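# Fit two printed parts on jig pins or press CALL

## Task

This is the final kit of the day. Following the drawing, seat both of the loose printed parts on their matching pins in the jig. If the kit turns out to be one that should not be assembled, leave all its parts untouched and instead close a gripper and keep the blue CALL button pressed with it for about one second.

## Robot and tools

Robot. Two arms, left_arm and right_arm, each a six-joint arm ending in a two-finger parallel gripper with a wrist camera whose cable counts as part of the hand. Base of left_arm: (+0.033, +0.371, 0) m; right_arm: (+0.024, -0.294, 0) m; both have almost no yaw.

Frames. The scene frame sits at table-top height, halfway between the nominal bases: +x points out over the table, +y toward left_arm, +z up. Arm names are not image sides. Reported hand positions (m) and quaternions (wxyz) use this frame. The reported position is the pinch point between the pads, roughly 1 cm behind the fingertips; it can be a few centimetres off, worse at long reach. In the gripper's own axes, +z runs along the fingers and the fingers part along y. Motion offsets are expressed in each arm's Hand target axes, not scene axes.

execute_actions. Argument actions: a list of actions. Each action is a table of 1 to 15 rows, one row per 1/30 s step; a short table repeats its final row to fill 15 steps. Every row has 14 numbers, each in [-1, 1], always for both arms: left dx, dy, dz, rx, ry, rz, opening, then right dx, dy, dz, rx, ry, rz, opening. The six pose numbers are an offset from that arm's Hand target as it stood when the action began; every row of the action counts from that same start, so sending the same offset again moves further. Scale: 1.0 equals 0.6 m or 180 degrees; rx, ry, rz form one rotation vector. Sending six zeros re-requests the current Hand target. Opening is absolute, not an offset: +1 fully open (0.094 m), -1 shut. A 0 there is itself a command, so repeat the present opening to keep a gripper as it is. An empty actions list just reports state. Argument cameras: a list of names; omitted, null or ["all"] gives every camera, [] gives none, and any unknown name voids the call.

move. Argument target: one 14-number row as above, or a list of up to 15 rows visited in order. All rows are offsets from the Hand targets at the start of the move, never from the previous row; same layout, axes and scale. speed: top path speed in m/s, 0.002 to 2.9, default 0.25 (rotation up to twice that in rad/s); one value or one per target. blend: corner rounding in metres for a list, one value or one per target; 0 (default) halts at each point. opening_speed: rate of the commanded opening in units per second on the -1..+1 scale, at least 0.2. grip_force: newtons per pad, 10 to 50, one value or one per arm; it persists, starts at 50, and lower values close slowly. blocking=false returns after about 0.5 s while the move continues. Paths are straight, ignore obstacles and the other arm, share a 10 s cap, and the gripper lags and can overshoot speed when fast. The first target's openings go out at the start; later ones only on arrival once everything rests. The result adds a move: line giving the ending (done, off_target, moving, held, fault) and limits (paced means the sent pose was clipped, held means steps were withheld). Done means at rest within 10 mm and 2 degrees.

wait: seconds from 0 to 10; arms keep their last command, a running move carries on and the wait returns early when it ends. stop: brakes a running move; braking needs distance. zoom_image: camera (cam_high, cam_low, cam_over, cam_left_wrist, cam_right_wrist) and region [x0, y0, x1, y1] in pixels from the top-left, at most 504 by 504, taken from the latest image. read_manual: only licence texts (section "licences"). finished_scene: ends the scene for good; scene 1 may be omitted.

Results. Hand target is the last commanded pose after clipping (orientation is held within 40 degrees of the measured one); the gripper often rests short of it, and only a new command, even all zeros, asks again; send the remaining gap as an offset if needed. Tool commands shows present gripper commands. grip_measured uses the -1..+1 opening scale; empty it reads up to 2.5 mm wide, and on a firmly squeezed hard part up to about 3 mm narrower than the part. Joint positions end with the opening in metres. Joint velocities may read within noise or be omitted. Joint torques include the arm's weight, are positive toward larger joint angles, and joints 1 to 3 wrap at ±28 N m. Motor temperatures (shown when changed 5 °C or more) and Actions left (shown at 25% or below) also appear. MOTOR HOT appears at 75 °C; at 90 °C that arm folds and idles for good; at 100 °C it collapses.

Cameras: cam_high, cam_low, cam_over (504x504 fixed) and cam_left_wrist, cam_right_wrist (672x504 fisheye); calibration is only approximate.

Cautions. Never let a part fall or leave the table, and do not release parts while they move. Approach slowly: faster contact and targets set deeper past a contact hit harder. A blocked arm keeps pressing until you command its target back beyond the gripper. Keep the arms, grippers and wrist cameras apart; the clearance check does not guard gripper against gripper, and closing on the other arm's fingers is a press. Route paths around an arm's own base, avoid holding loads or stretched poses for long (heat), and remember that thinking time lets the scene run.

Each tool is called after "Emit:" as name([rows], argument=value, ...), one row to a line, values as JSON.

## Session

Emit:
execute_actions(actions=[])

Scene clock: 0.00 s.
left_arm: end_effector_position=(+0.3742, +0.2735, +0.2589) grip_measured=+1.000 end_effector_quat_wxyz=(+0.382, -0.107, +0.906, -0.149) | right_arm: end_effector_position=(+0.3337, -0.1300, +0.2719) grip_measured=+1.000 end_effector_quat_wxyz=(+0.362, +0.404, +0.839, +0.040)
Joint positions: left_arm=[-0.287 1.194 1.198 -0.731 -0.03 -0.517 0.094] | right_arm=[0.823 1.573 1.686 -1.319 0.667 1.577 0.094]
Joint velocities: within noise
Joint torques (N m): no reading
Motor temperatures (°C): left_arm=[27 27 31 28 27 25 27] | right_arm=[26 28 36 27 27 24 26]
Heat: left arm: 31 °C; right arm: 36 °C.
Hand target: left_arm +0.3738, +0.2740, +0.2641; +0.388, -0.106, +0.903, -0.150 | right_arm +0.3326, -0.1338, +0.2740; +0.367, +0.402, +0.838, +0.034
Tool commands: left_gripper/opening=+1.0 right_gripper/opening=+1.0

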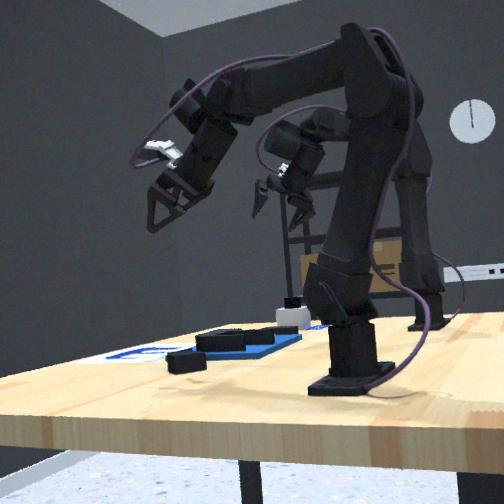

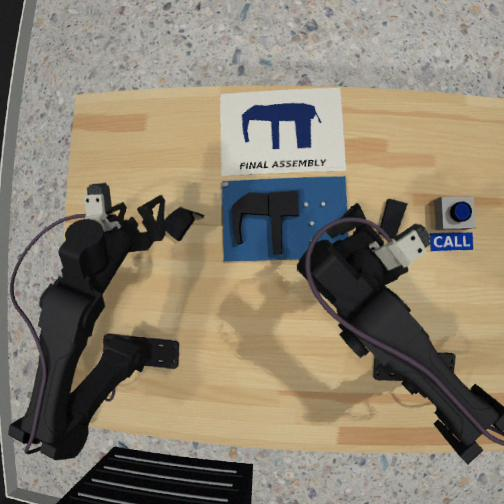

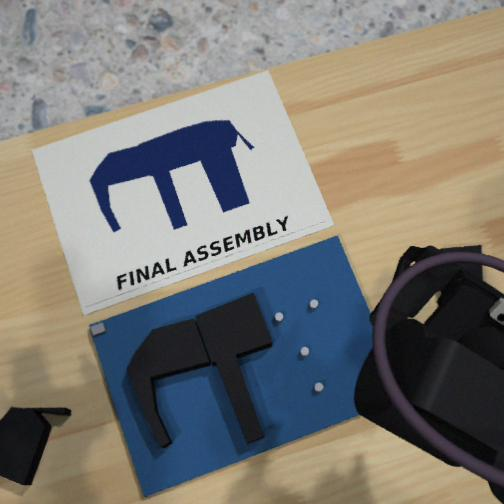

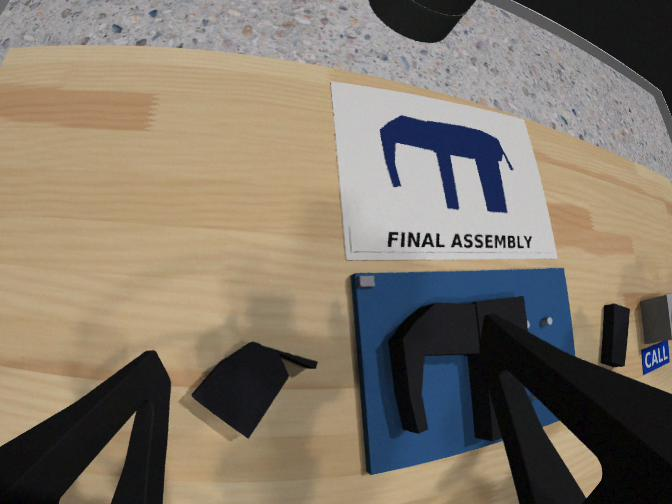

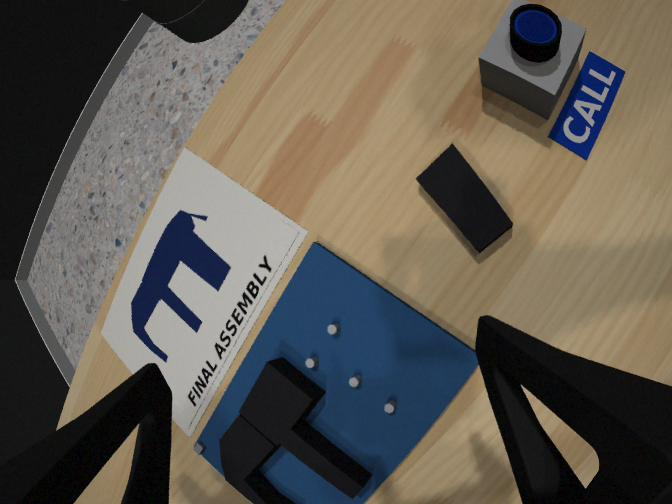

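Emit:
zoom_image(camera="cam_over", region=[20, 60, 380, 504])

Emit:
zoom_image(camera="cam_left_wrist", region=[170, 300, 370, 460])

Emit:
zoom_image(camera="cam_right_wrist", region=[180, 120, 560, 504])

Emit:
zoom_image(camera="cam_high", region=[140, 80, 420, 280])

Emit:
zoom_image(camera="cam_low", region=[100, 280, 320, 400])

Scaled by 1.135 from the camera's 504x504 image, which has a finer 720x720 frame.

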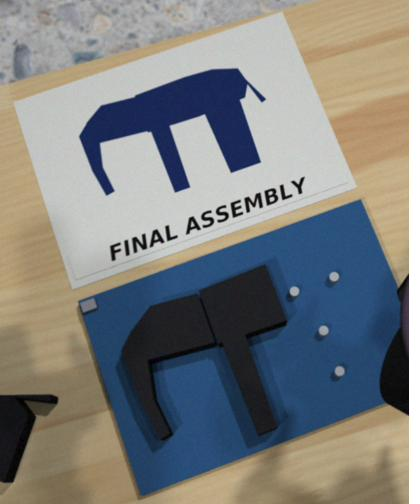

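Scaled by 2.520 from the camera's 672x504 image, which has a finer 960x720 frame.

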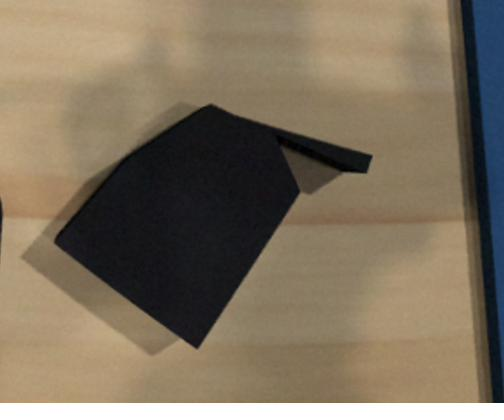

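Scaled by 1.312 from the camera's 672x504 image, which has a finer 960x720 frame.

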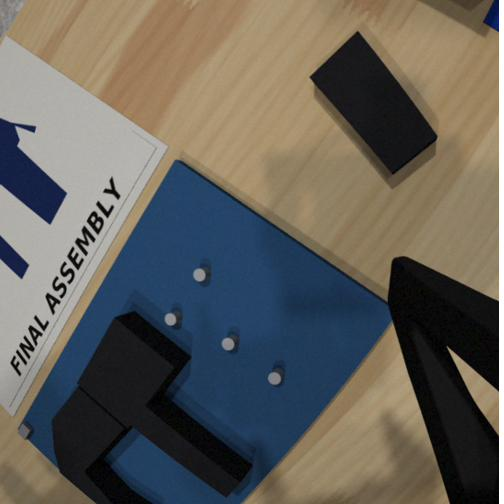

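Scaled by 1.800 from the camera's 504x504 image, which has a finer 720x720 frame.

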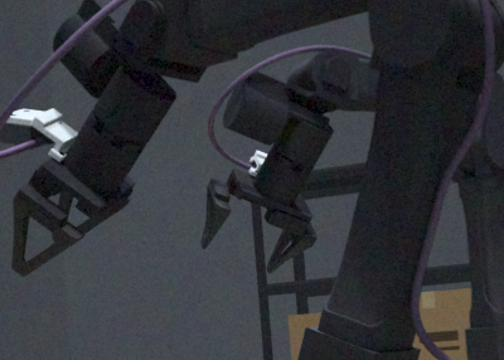

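Scaled by 2.291 from the camera's 504x504 image, which has a finer 720x720 frame.

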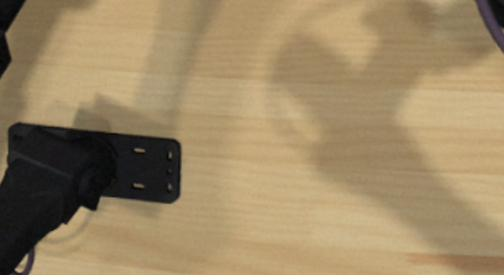

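Emit:
move(target=[0.0225,0.1567,-0.1992,-0.0987,0.2554,0.0698,1,-0.1825,-0.2492,-0.0783,0.0229,0.2475,-0.2711,1], speed=0.4)

Emit:
zoom_image(camera="cam_over", region=[20, 60, 340, 280])

Emit:
zoom_image(camera="cam_over", region=[80, 230, 400, 504])

Emit:
zoom_image(camera="cam_low", region=[140, 80, 420, 280])

Scene clock: 37.80 s.
left_arm: end_effector_position=(+0.2747, +0.3787, +0.3019) grip_measured=+1.000 end_effector_quat_wxyz=(+0.228, -0.004, +0.974, +0.002) | right_arm: end_effector_position=(+0.2557, -0.3006, +0.3234) grip_measured=+1.000 end_effector_quat_wxyz=(+0.263, +0.004, +0.965, -0.009)
Joint positions: left_arm=[0.046 1.241 1.678 -1.549 0.011 0.026 0.094] | right_arm=[-0.016 1.196 1.722 -1.564 0.003 -0.023 0.094]
Joint torques (N m): left_arm=[0.1 -1.98 4.45 1.13 -0.06 0.01] | right_arm=[-0.06 -2.54 3.19 1.34 -0.07 -0.05]
Heat: left arm: 35 °C; right arm: 37 °C.
Hand target: left_arm +0.2701, +0.3801, +0.3000; +0.000, +0.000, +1.000, +0.000 | right_arm +0.2499, -0.2999, +0.3199; -0.001, +0.000, +1.000, +0.000
Off the commanded pose: left_arm 0.005 m, 26 deg | right_arm 0.007 m, 31 deg.
joint sent to its limit (left arm) — joint 4 (wrist pitch), lower limit. The joint targets are off in orientation, not in position.
joint sent to its limit (right arm) — joint 4 (wrist pitch), lower limit. The joint targets are off in orientation, not in position.
move: off_target (left_arm, right_arm)
camera_calibration:
cam_left_wrist: T_world_to_cam=[[-0.117794, -0.993013, -0.00708982, 0.407928], [-0.990162, 0.116907, 0.0768938, 0.237719], [-0.0755277, 0.0160777, -0.997014, 0.421708], [0, 0, 0, 1]] pos_world=[0.315283, 0.370507, 0.405062]
cam_right_wrist: T_world_to_cam=[[-0.149461, -0.988749, -0.00615665, -0.2595], [-0.986946, 0.14956, -0.059739, 0.355659], [0.0599877, -0.00285234, -0.998195, 0.412244], [0, 0, 0, 1]] pos_world=[0.287502, -0.308597, 0.431149]

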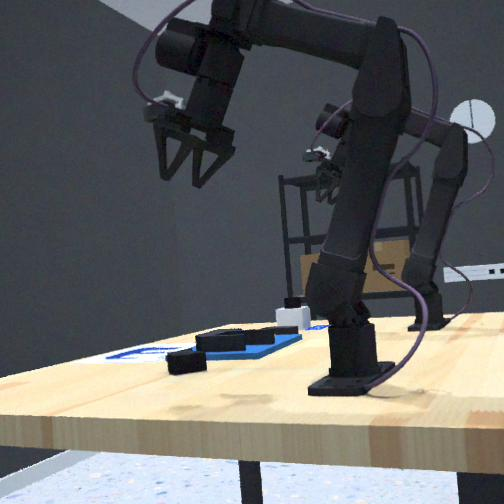

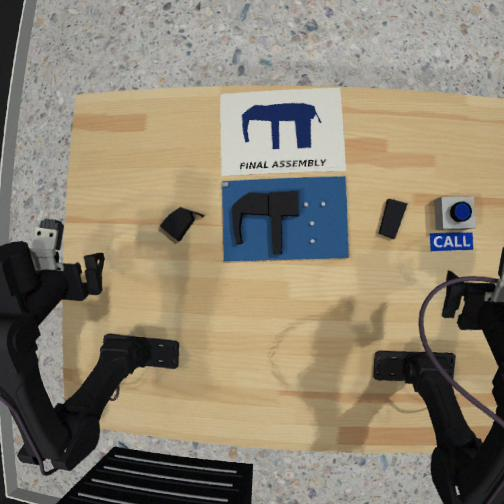

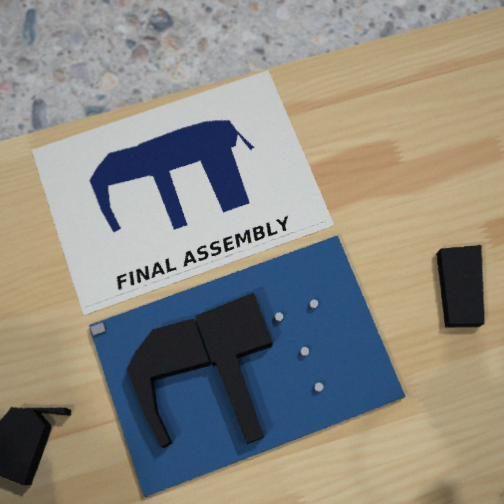

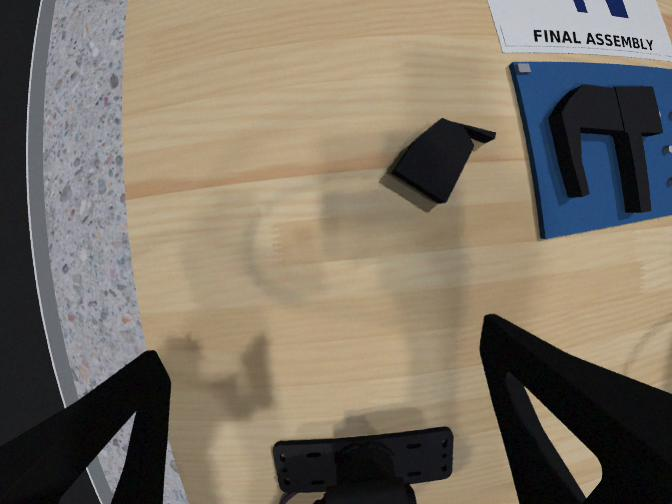

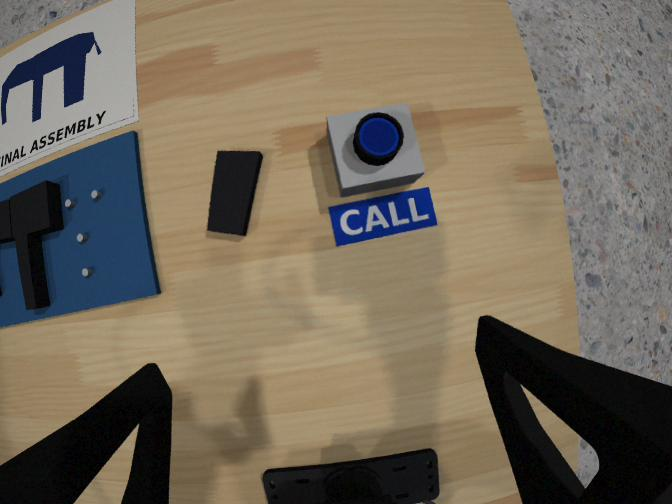

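Scaled by 1.575 from the camera's 504x504 image, which has a finer 720x720 frame.

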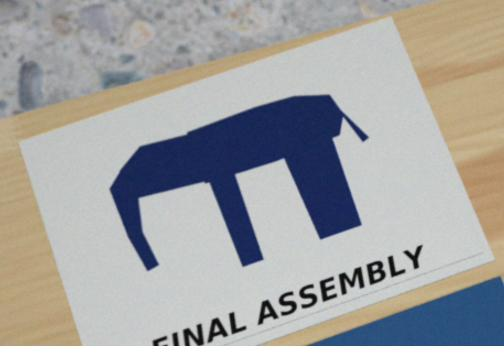

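Scaled by 1.575 from the camera's 504x504 image, which has a finer 720x720 frame.

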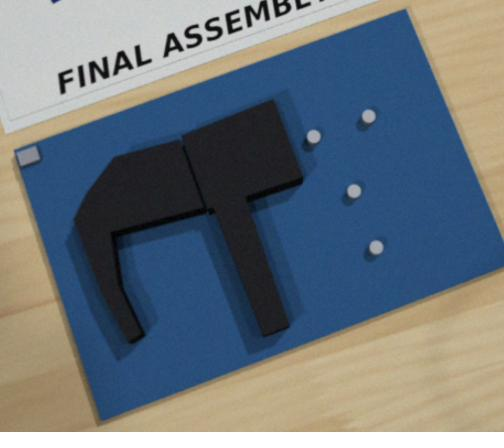

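Scaled by 1.800 from the camera's 504x504 image, which has a finer 720x720 frame.

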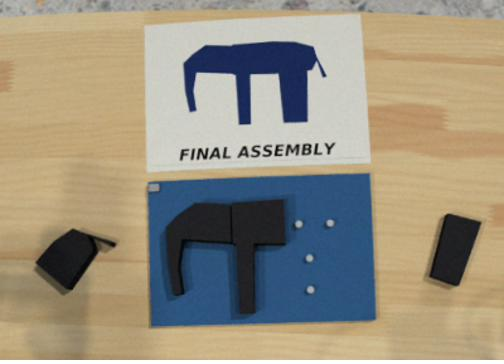

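Emit:
zoom_image(camera="cam_over", region=[170, 110, 270, 220])

Emit:
zoom_image(camera="cam_over", region=[410, 230, 504, 340])

Emit:
zoom_image(camera="cam_right_wrist", region=[0, 20, 300, 320])

Emit:
zoom_image(camera="cam_over", region=[180, 270, 340, 450])

Emit:
zoom_image(camera="cam_left_wrist", region=[370, 90, 530, 230])

Emit:
zoom_image(camera="cam_high", region=[150, 290, 350, 390])

Scaled by 4.582 from the camera's 504x504 image, which has a finer 720x720 frame.

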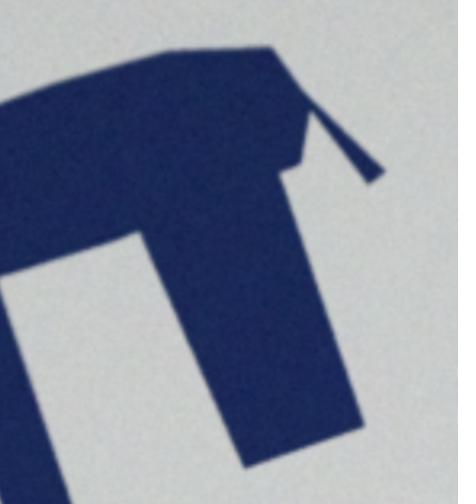

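Scaled by 4.582 from the camera's 504x504 image, which has a finer 720x720 frame.

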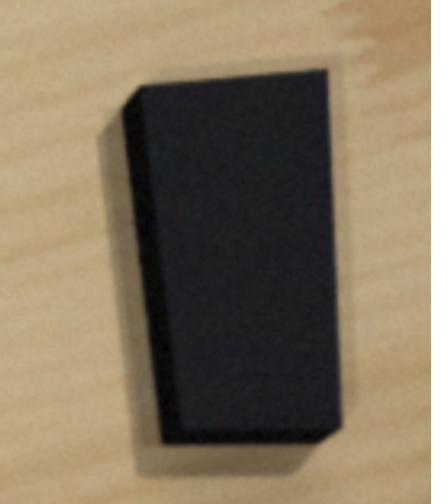

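Scaled by 1.680 from the camera's 672x504 image, which has a finer 960x720 frame.

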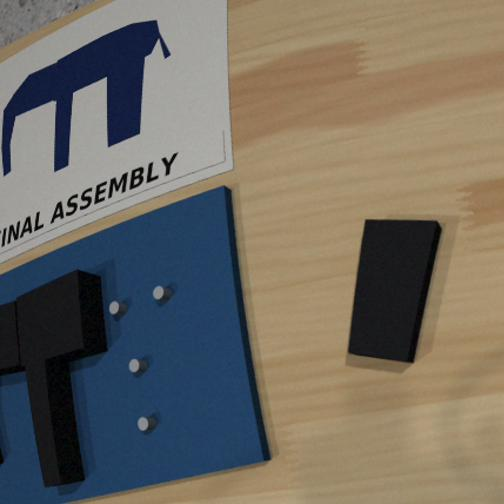

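Scaled by 2.800 from the camera's 504x504 image, which has a finer 720x720 frame.

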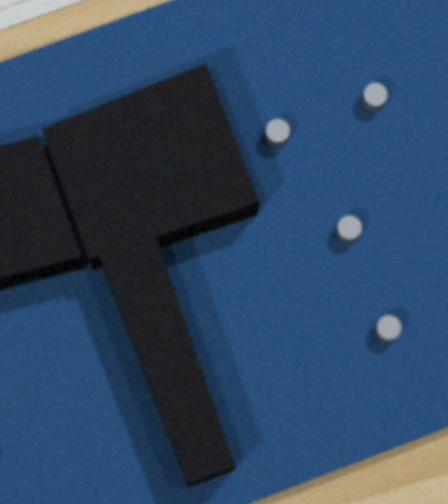

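Scaled by 3.150 from the camera's 672x504 image, which has a finer 960x720 frame.

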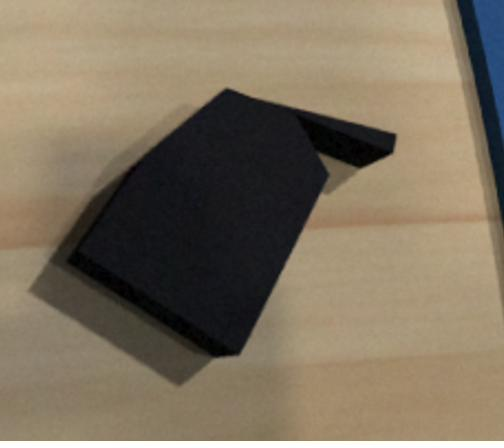

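Scaled by 2.520 from the camera's 504x504 image, which has a finer 720x720 frame.

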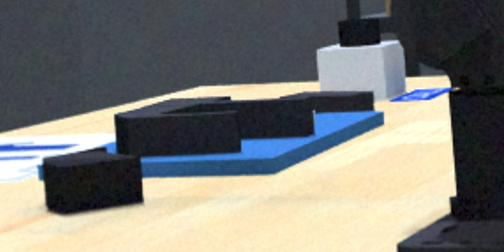

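Emit:
move(target=[-0.1167,-0.575,-0.0333,0,-0.147,0,1,0,0,0,0,-0.17,0,1], speed=0.4, cameras=["cam_left_wrist"])

Emit:
zoom_image(camera="cam_left_wrist", region=[160, 0, 500, 170])

Emit:
zoom_image(camera="cam_left_wrist", region=[160, 160, 560, 420])

Scene clock: 66.47 s.
left_arm: end_effector_position=(+0.3367, +0.0328, +0.3185) grip_measured=+1.000 end_effector_quat_wxyz=(+0.302, +0.026, +0.948, -0.092) | right_arm: end_effector_position=(+0.2527, -0.3002, +0.3204) grip_measured=+1.000 end_effector_quat_wxyz=(+0.261, +0.001, +0.965, -0.002)
Joint positions: left_arm=[-0.979 2.057 2.563 -1.544 -0.379 -0.828 0.094] | right_arm=[-0.031 1.184 1.705 -1.564 -0.019 -0.039 0.094]
Joint torques (N m): left_arm=[0.06 -6.54 7.43 1.18 -0.41 -0.13] | right_arm=[-0.46 -2.89 3.37 1.45 -0.12 -0.06]
Heat: left arm: 32 °C; right arm: 37 °C.
Hand target: left_arm +0.3402, +0.0352, +0.3202; +0.228, +0.000, +0.974, +0.000 | right_arm +0.2499, -0.2999, +0.3199; +0.263, +0.000, +0.965, +0.000
Off the commanded pose: left_arm 0.005 m, 14 deg | right_arm 0.003 m, 0 deg.
joint sent to its limit (left arm) — joint 4 (wrist pitch), lower limit. The joint targets are off in orientation, not in position.
move: off_target (left_arm)
camera_calibration:
cam_left_wrist: T_world_to_cam=[[-0.228025, -0.964631, 0.132257, 0.0636888], [-0.970775, 0.214802, -0.107036, 0.387054], [0.0748408, -0.152798, -0.985419, 0.399666], [0, 0, 0, 1]] pos_world=[0.360353, 0.0393644, 0.426844]
Images, in order (width x height): cam_left_wrist 672x504.

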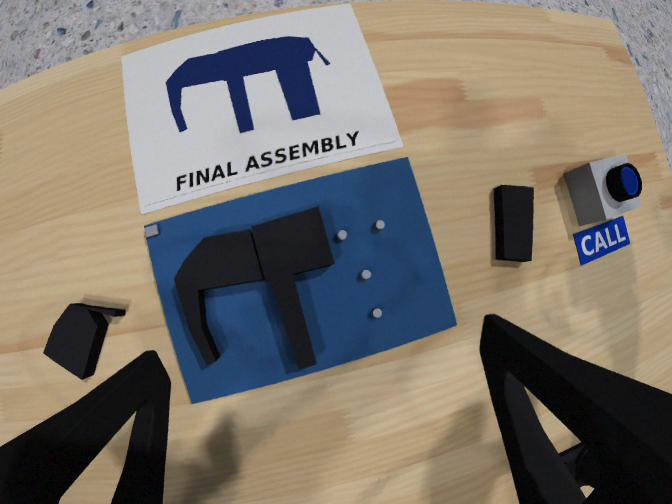

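Scaled by 1.482 from the camera's 672x504 image, which has a finer 960x720 frame.

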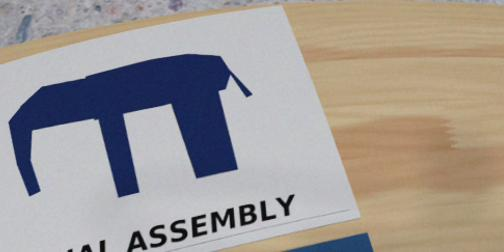

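Scaled by 1.260 from the camera's 672x504 image, which has a finer 960x720 frame.

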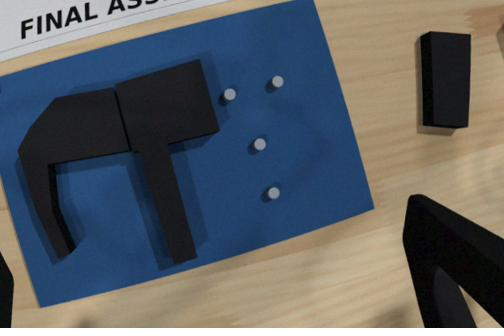

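Emit:
move(target=[0.0597,0.3667,-0.0297,0,0,0,1,-0.013,0.1467,0.298,0,0,0,1], speed=0.4, cameras=["cam_right_wrist"])

Emit:
zoom_image(camera="cam_right_wrist", region=[220, 120, 460, 380])

Scene clock: 83.60 s.
left_arm: end_effector_position=(+0.2992, +0.2537, +0.3241) grip_measured=+1.000 end_effector_quat_wxyz=(+0.259, +0.002, +0.966, -0.020) | right_arm: end_effector_position=(+0.3474, -0.2115, +0.1736) grip_measured=+1.000 end_effector_quat_wxyz=(+0.264, -0.002, +0.964, +0.004)
Joint positions: left_arm=[-0.554 1.429 1.89 -1.557 -0.235 -0.502 0.094] | right_arm=[0.346 1.339 1.156 -0.875 0.157 0.284 0.094]
Joint torques (N m): left_arm=[0.54 -2.41 4.44 1.24 -0.15 0.04] | right_arm=[0.47 -5.11 5.07 1.5 0.19 0.08]
Motor temperatures (°C): left_arm=[27 28 33 30 27 25 27] | right_arm=[26 29 37 32 27 24 26]
Heat: left arm: 33 °C; right arm: 37 °C.
Hand target: left_arm +0.3001, +0.2552, +0.3200; +0.228, +0.000, +0.974, +0.000 | right_arm +0.3473, -0.2120, +0.1698; +0.263, +0.000, +0.965, +0.000
Off the commanded pose: left_arm 0.004 m, 4 deg | right_arm 0.004 m, 1 deg.
joint read past its limit (left arm) — joint 4 (wrist pitch), lower limit.
joint sent to its limit (left arm) — joint 4 (wrist pitch), lower limit. The joint targets are off in orientation, not in position.
move: off_target (left_arm)
camera_calibration:
cam_right_wrist: T_world_to_cam=[[-0.129837, -0.991156, -0.0274239, -0.16222], [-0.989624, 0.131253, -0.0584607, 0.420732], [0.0615431, 0.019549, -0.997913, 0.261537], [0, 0, 0, 1]] pos_world=[0.379209, -0.22112, 0.281139]
Images, in order (width x height): cam_right_wrist 672x504.

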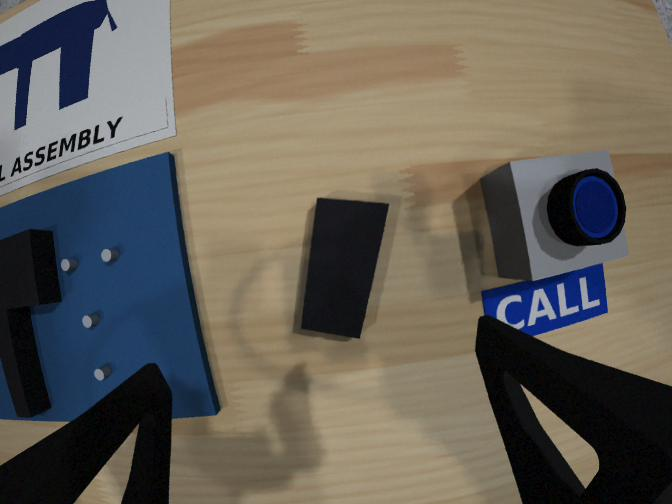

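Scaled by 1.938 from the camera's 672x504 image, which has a finer 960x720 frame.

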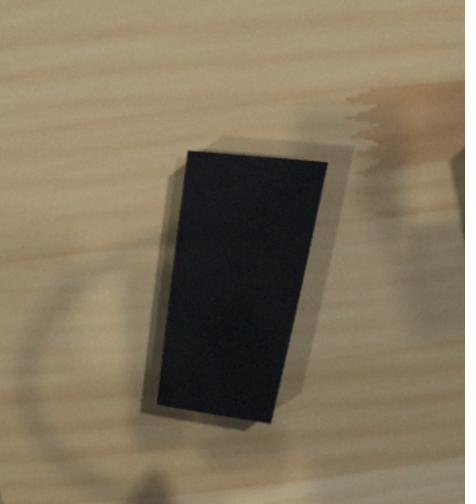

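Emit:
move(target=[0.0814,0.025,0.2388,0,0,0,1,0.0316,0.3,-0.0186,0,0,0,1], speed=0.4, cameras=["cam_left_wrist","cam_right_wrist"])

Emit:
zoom_image(camera="cam_left_wrist", region=[200, 120, 500, 380])

Emit:
zoom_image(camera="cam_right_wrist", region=[100, 100, 500, 450])

Scene clock: 92.27 s.
left_arm: end_effector_position=(+0.3209, +0.2669, +0.1686) grip_measured=+1.000 end_effector_quat_wxyz=(+0.221, +0.002, +0.975, +0.001) | right_arm: end_effector_position=(+0.3213, -0.0296, +0.1709) grip_measured=+1.000 end_effector_quat_wxyz=(+0.263, -0.005, +0.965, +0.013)
Joint positions: left_arm=[-0.456 1.325 1.169 -1.012 -0.196 -0.421 0.094] | right_arm=[0.912 1.698 1.502 -1 0.389 0.81 0.094]
Joint torques (N m): left_arm=[0.7 -4.51 5.64 1.26 -0.12 0.04] | right_arm=[-0.32 -7.28 7.45 0.91 0.4 0.01]
Heat: left arm: 33 °C; right arm: 38 °C.
Hand target: left_arm +0.3201, +0.2701, +0.1701; +0.229, +0.000, +0.974, +0.000 | right_arm +0.3253, -0.0319, +0.1698; +0.263, +0.000, +0.965, +0.000
Off the commanded pose: left_arm 0.004 m, 1 deg | right_arm 0.005 m, 2 deg.
move: done
camera_calibration:
cam_left_wrist: T_world_to_cam=[[-0.128732, -0.991655, -0.0069499, 0.30452], [-0.987714, 0.127588, 0.090232, 0.30086], [-0.0885923, 0.0184803, -0.995897, 0.297405], [0, 0, 0, 1]] pos_world=[0.362713, 0.258096, 0.271154]
cam_right_wrist: T_world_to_cam=[[-0.119429, -0.991948, -0.0421397, 0.0137235], [-0.991079, 0.121638, -0.0544656, 0.370347], [0.0591528, 0.0352591, -0.997626, 0.258097], [0, 0, 0, 1]] pos_world=[0.353415, -0.0405354, 0.278234]
Images, in order (width x height): cam_left_wrist 672x504, cam_right_wrist 672x504.

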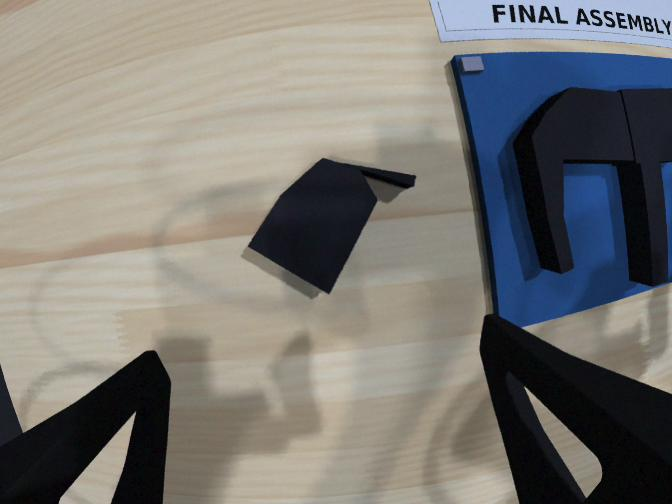

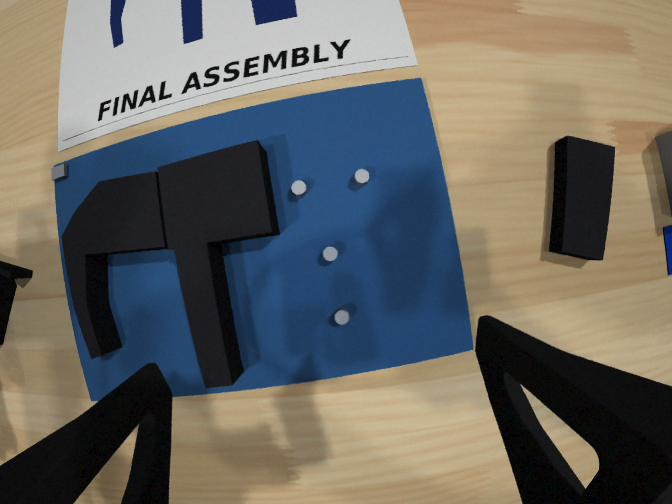

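Scaled by 1.680 from the camera's 672x504 image, which has a finer 960x720 frame.

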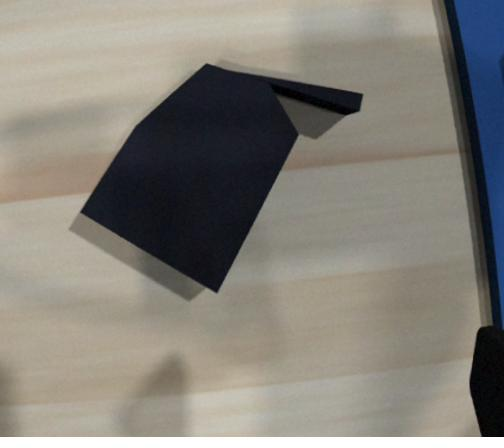

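Scaled by 1.260 from the camera's 672x504 image, which has a finer 960x720 frame.

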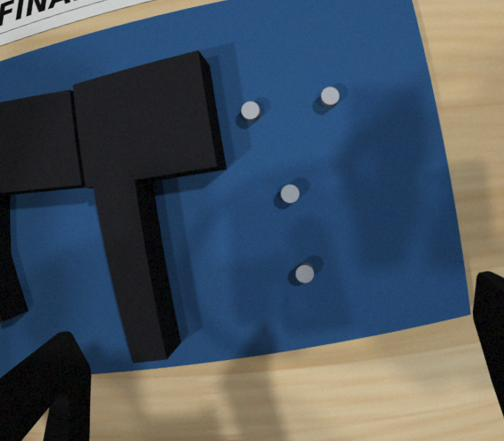

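Emit:
zoom_image(camera="cam_right_wrist", region=[40, 0, 480, 400])

Emit:
execute_actions(actions=[], cameras=["cam_low","cam_over","cam_high"])

Emit:
zoom_image(camera="cam_low", region=[150, 85, 350, 275])

Scaled by 1.145 from the camera's 672x504 image, which has a finer 960x720 frame.

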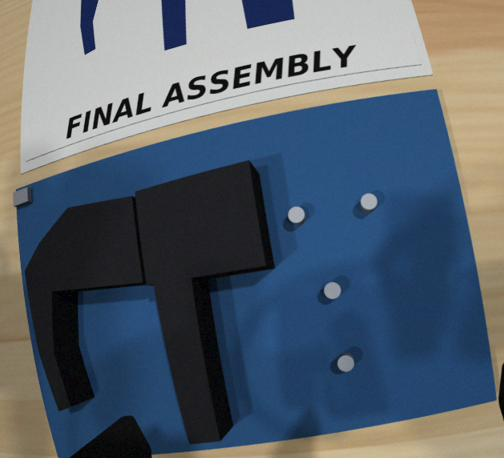

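Scene clock: 98.40 s.
left_arm: end_effector_position=(+0.3209, +0.2668, +0.1686) grip_measured=+1.000 end_effector_quat_wxyz=(+0.221, +0.002, +0.975, +0.001) | right_arm: end_effector_position=(+0.3213, -0.0297, +0.1709) grip_measured=+1.000 end_effector_quat_wxyz=(+0.263, -0.005, +0.965, +0.013)
Joint positions: left_arm=[-0.456 1.325 1.169 -1.011 -0.196 -0.421 0.094] | right_arm=[0.912 1.698 1.502 -1 0.389 0.81 0.094]
Joint velocities: within noise
Joint torques (N m): left_arm=[0.72 -4.64 5.61 1.24 -0.11 0.05] | right_arm=[-0.16 -7.25 7.62 0.85 0.39 0.08]
Motor temperatures (°C): left_arm=[27 28 33 30 27 24 27] | right_arm=[26 29 39 32 27 24 26]
Heat: left arm: 33 °C; right arm: 39 °C.
Hand target: left_arm +0.3201, +0.2700, +0.1701; +0.229, +0.000, +0.974, -0.001 | right_arm +0.3253, -0.0319, +0.1699; +0.263, +0.000, +0.965, +0.000
Tool commands: left_gripper/opening=+1.0 right_gripper/opening=+1.0
Off the commanded pose: left_arm 0.004 m, 1 deg | right_arm 0.005 m, 2 deg.
Images, in order (width x height): cam_high 504x504, cam_low 504x504, cam_over 504x504.

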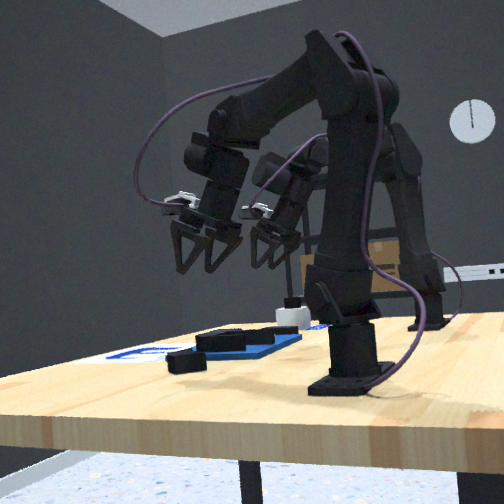

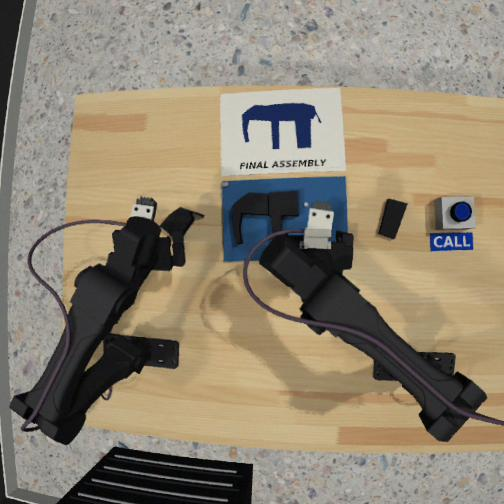

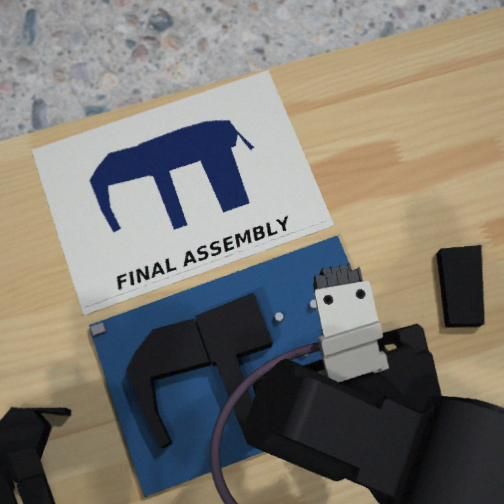

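Scaled by 2.520 from the camera's 504x504 image, which has a finer 720x720 frame.

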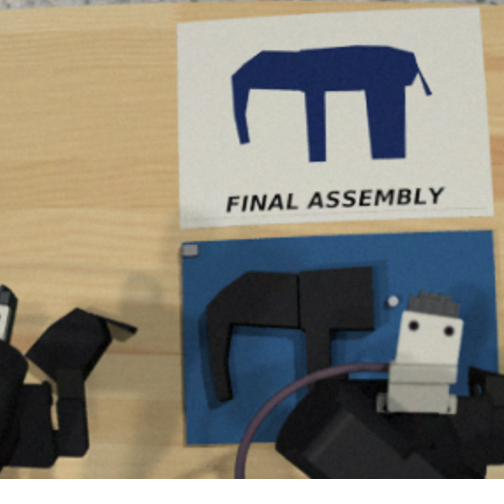

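Emit:
move(target=[0,-0.45,0,0,0,0,1,0.0158,-0.45,-0.203,0,0,0,1], speed=0.3, cameras=["cam_left_wrist"])

Emit:
zoom_image(camera="cam_left_wrist", region=[140, 100, 440, 320])

Emit:
zoom_image(camera="cam_left_wrist", region=[240, 120, 440, 270])

Scene clock: 117.07 s.
left_arm: end_effector_position=(+0.3142, -0.0008, +0.1741) grip_measured=+1.000 end_effector_quat_wxyz=(+0.223, +0.006, +0.975, -0.014) | right_arm: end_effector_position=(+0.2573, -0.3023, +0.2658) grip_measured=+1.000 end_effector_quat_wxyz=(+0.263, +0.002, +0.965, -0.002)
Joint positions: left_arm=[-1.058 2.111 2.108 -1.311 -0.376 -1.006 0.094] | right_arm=[-0.044 1.064 1.376 -1.35 -0.025 -0.049 0.094]
Joint torques (N m): left_arm=[0.35 -6.65 9.24 0.65 -0.51 -0.09] | right_arm=[-0.46 -0.99 6.67 1.21 -0.2 -0.06]
Heat: left arm: 33 °C; right arm: 40 °C.
Hand target: left_arm +0.3200, +0.0000, +0.1703; +0.228, +0.000, +0.974, +0.000 | right_arm +0.2554, -0.3019, +0.2700; +0.263, +0.000, +0.965, +0.000
Off the commanded pose: left_arm 0.007 m, 2 deg | right_arm 0.005 m, 0 deg.
move: done
camera_calibration:
cam_left_wrist: T_world_to_cam=[[-0.144463, -0.989314, 0.0196882, 0.0386205], [-0.985912, 0.145604, 0.0823191, 0.328779], [-0.0843061, -0.00751879, -0.996412, 0.305865], [0, 0, 0, 1]] pos_world=[0.355513, -0.00736409, 0.276942]
Images, in order (width x height): cam_left_wrist 672x504.

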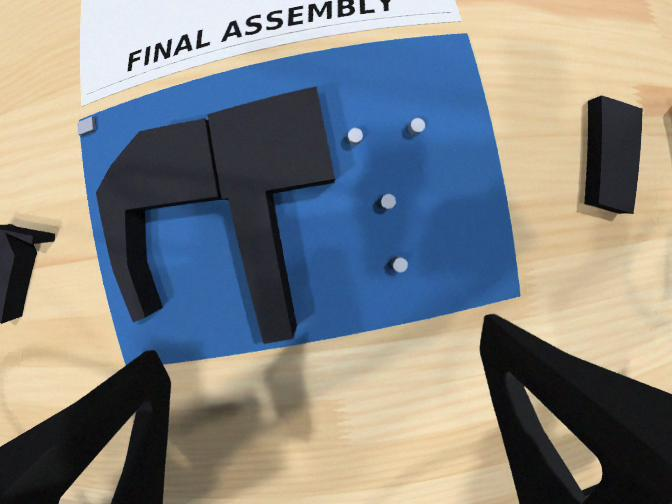

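Scaled by 1.680 from the camera's 672x504 image, which has a finer 960x720 frame.

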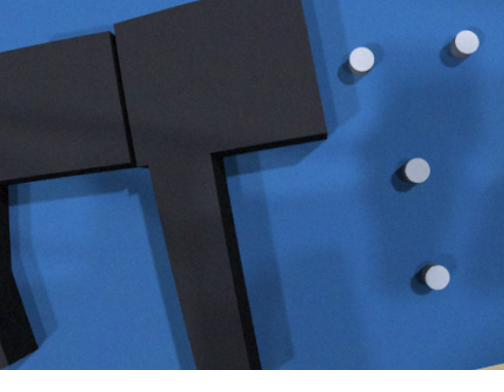

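Scaled by 2.520 from the camera's 672x504 image, which has a finer 960x720 frame.

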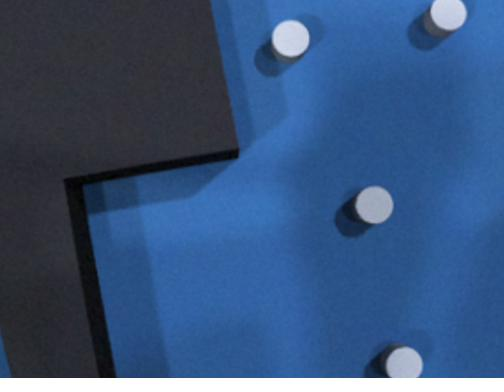

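Emit:
move(target=[-0.0097,0.4633,0.0985,0.0485,0.1409,0.2073,1,0,0,0,0,0,0,1], speed=0.3, cameras=["cam_left_wrist","cam_high"])

Scene clock: 132.10 s.
left_arm: end_effector_position=(+0.3545, +0.2800, +0.1201) grip_measured=+1.000 end_effector_quat_wxyz=(+0.006, +0.321, +0.947, +0.005) | right_arm: end_effector_position=(+0.2572, -0.3023, +0.2658) grip_measured=+1.000 end_effector_quat_wxyz=(+0.263, +0.002, +0.965, -0.002)
Joint positions: left_arm=[-0.274 1.796 1.534 -1.296 -0.01 0.369 0.094] | right_arm=[-0.044 1.064 1.376 -1.35 -0.025 -0.049 0.094]
Joint torques (N m): left_arm=[-0.28 -6.09 6.5 0.23 0.14 0.03] | right_arm=[-0.53 -0.95 6.78 1.25 -0.15 -0.04]
Heat: left arm: 35 °C; right arm: 40 °C.
Hand target: left_arm +0.3516, +0.2780, +0.1197; +0.001, +0.326, +0.946, +0.000 | right_arm +0.2554, -0.3019, +0.2700; +0.263, +0.000, +0.965, +0.000
Off the commanded pose: left_arm 0.004 m, 1 deg | right_arm 0.005 m, 0 deg.
move: done
camera_calibration:
cam_left_wrist: T_world_to_cam=[[-0.694861, -0.718231, 0.0362382, 0.440457], [-0.608917, 0.614417, 0.501708, 0.0167828], [-0.382607, 0.326551, -0.864278, 0.253928], [0, 0, 0, 1]] pos_world=[0.41343, 0.223117, 0.195083]
Images, in order (width x height): cam_high 504x504, cam_left_wrist 672x504.

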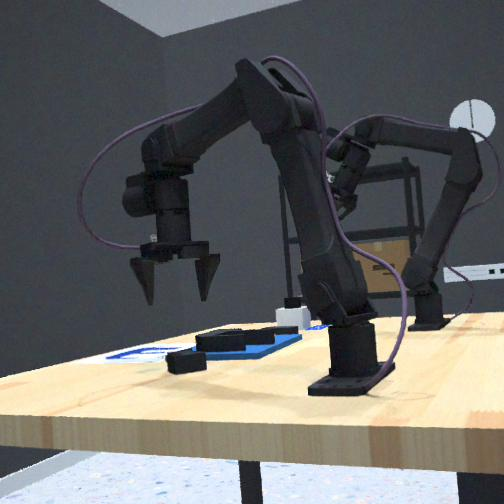

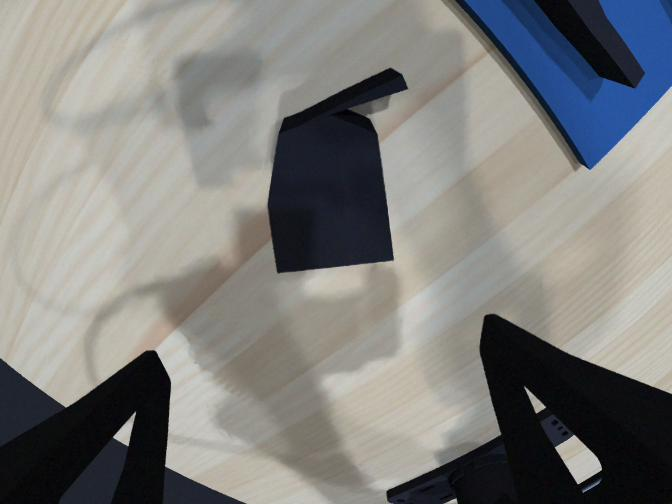

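Emit:
move(target=[0.0006,-0.0047,0.1683,0,0,0,1,0,0,0,0,0,0,1], speed=0.15, cameras=["cam_left_wrist","cam_high"])

Emit:
zoom_image(camera="cam_high", region=[120, 280, 300, 400])

Scene clock: 136.83 s.
left_arm: end_effector_position=(+0.3518, +0.2794, +0.0255) grip_measured=+1.000 end_effector_quat_wxyz=(+0.006, +0.323, +0.947, +0.005) | right_arm: end_effector_position=(+0.2572, -0.3023, +0.2658) grip_measured=+1.000 end_effector_quat_wxyz=(+0.263, +0.002, +0.965, -0.002)
Joint positions: left_arm=[-0.278 1.86 1.232 -0.93 -0.009 0.37 0.094] | right_arm=[-0.044 1.064 1.376 -1.35 -0.025 -0.049 0.094]
Joint torques (N m): left_arm=[-0.53 -5.39 5.31 0.46 0.1 -0.02] | right_arm=[-0.57 -1.16 6.71 1.28 -0.14 -0.08]
Heat: left arm: 35 °C; right arm: 40 °C.
Hand target: left_arm +0.3498, +0.2760, +0.0187; +0.001, +0.325, +0.946, +0.000 | right_arm +0.2554, -0.3019, +0.2700; +0.263, +0.000, +0.965, +0.000
Off the commanded pose: left_arm 0.008 m, 1 deg | right_arm 0.005 m, 0 deg.
move: done
camera_calibration:
cam_left_wrist: T_world_to_cam=[[-0.69784, -0.715291, 0.0371151, 0.441701], [-0.605706, 0.616998, 0.502427, 0.0610715], [-0.382282, 0.328133, -0.863822, 0.170821], [0, 0, 0, 1]] pos_world=[0.41053, 0.222211, 0.100481]
Images, in order (width x height): cam_high 504x504, cam_left_wrist 672x504.

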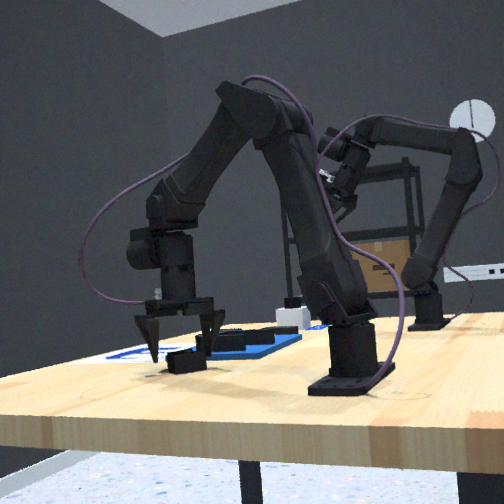

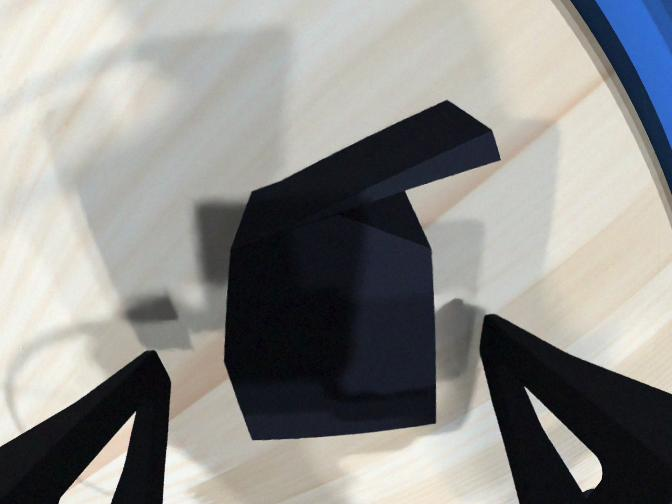

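Scaled by 2.800 from the camera's 504x504 image, which has a finer 720x720 frame.

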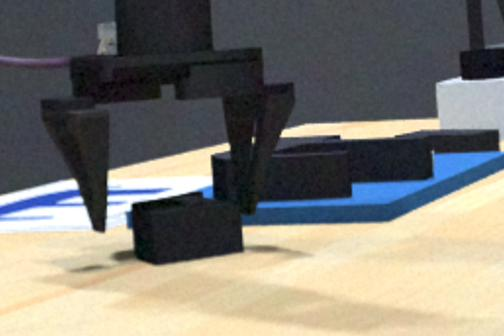

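Emit:
move(target=[0,0,0.0108,0,0,0,1,0,0,0,0,0,0,1], speed=0.05, cameras=[])

Emit:
move(target=[0,0,0,0,0,0,0.04,0,0,0,0,0,0,1], opening_speed=0.5, cameras=["cam_left_wrist","cam_high"])

Scene clock: 141.23 s.
left_arm: end_effector_position=(+0.3538, +0.2788, +0.0218) grip_measured=+1.000 end_effector_quat_wxyz=(+0.011, +0.323, +0.946, +0.005) | right_arm: end_effector_position=(+0.2572, -0.3023, +0.2658) grip_measured=+1.000 end_effector_quat_wxyz=(+0.263, +0.002, +0.965, -0.002)
Joint positions: left_arm=[-0.278 1.865 1.222 -0.906 -0.009 0.37 0.094] | right_arm=[-0.044 1.064 1.376 -1.35 -0.025 -0.049 0.094]
Joint torques (N m): left_arm=[-0.58 -5.04 4.88 0.51 0.13 -0.02] | right_arm=[-0.35 -1.13 6.86 1.22 -0.15 -0.09]
Heat: left arm: 34 °C; right arm: 41 °C.
Hand target: left_arm +0.3497, +0.2760, +0.0122; +0.001, +0.325, +0.946, +0.000 | right_arm +0.2554, -0.3019, +0.2700; +0.263, +0.000, +0.965, +0.000
Off the commanded pose: left_arm 0.011 m, 1 deg | right_arm 0.005 m, 0 deg.
move: off_target (left_arm)
No camera images: "cameras" was empty.

Scene clock: 143.37 s.
left_arm: end_effector_position=(+0.3538, +0.2781, +0.0218) grip_measured=+0.127 end_effector_quat_wxyz=(+0.011, +0.323, +0.946, +0.003) | right_arm: end_effector_position=(+0.2572, -0.3023, +0.2658) grip_measured=+1.000 end_effector_quat_wxyz=(+0.263, +0.002, +0.965, -0.002)
Joint positions: left_arm=[-0.278 1.865 1.222 -0.905 -0.006 0.37 0.053] | right_arm=[-0.044 1.064 1.376 -1.35 -0.025 -0.049 0.094]
Joint torques (N m): left_arm=[-0.58 -5.11 4.79 0.47 0.06 -0.05] | right_arm=[-0.47 -1.06 6.74 1.22 -0.13 -0.07]
Heat: left arm: 34 °C; right arm: 41 °C.
Hand target: left_arm +0.3498, +0.2760, +0.0122; +0.001, +0.325, +0.946, +0.000 | right_arm +0.2554, -0.3019, +0.2700; +0.263, +0.000, +0.965, +0.000
Off the commanded pose: left_arm 0.011 m, 1 deg | right_arm 0.005 m, 0 deg.
move: off_target (left_arm)
camera_calibration:
cam_left_wrist: T_world_to_cam=[[-0.698223, -0.715012, 0.0352536, 0.442484], [-0.610119, 0.62011, 0.493172, 0.0658326], [-0.374485, 0.322835, -0.869217, 0.167694], [0, 0, 0, 1]] pos_world=[0.411917, 0.22142, 0.0976969]
Images, in order (width x height): cam_high 504x504, cam_left_wrist 672x504.

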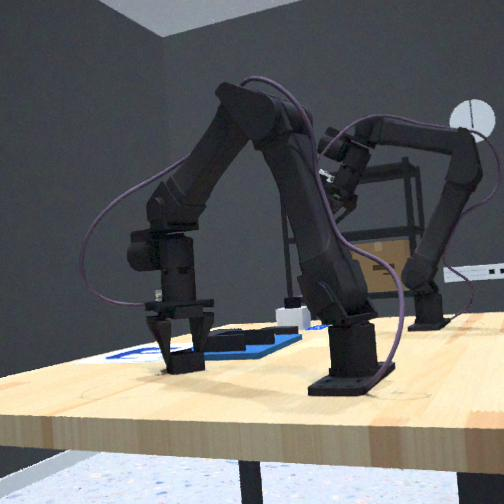

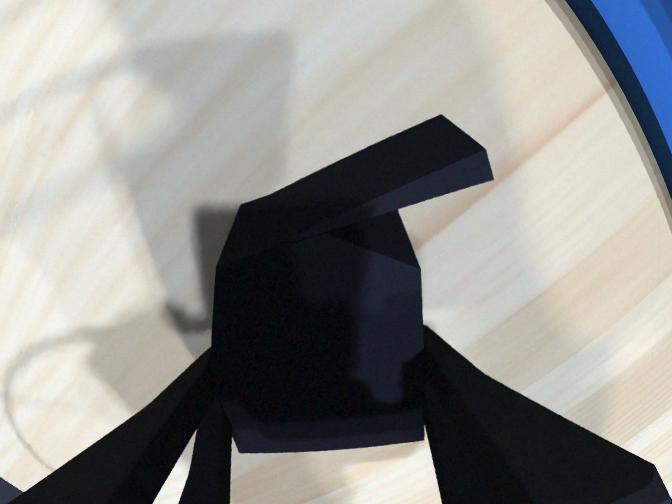

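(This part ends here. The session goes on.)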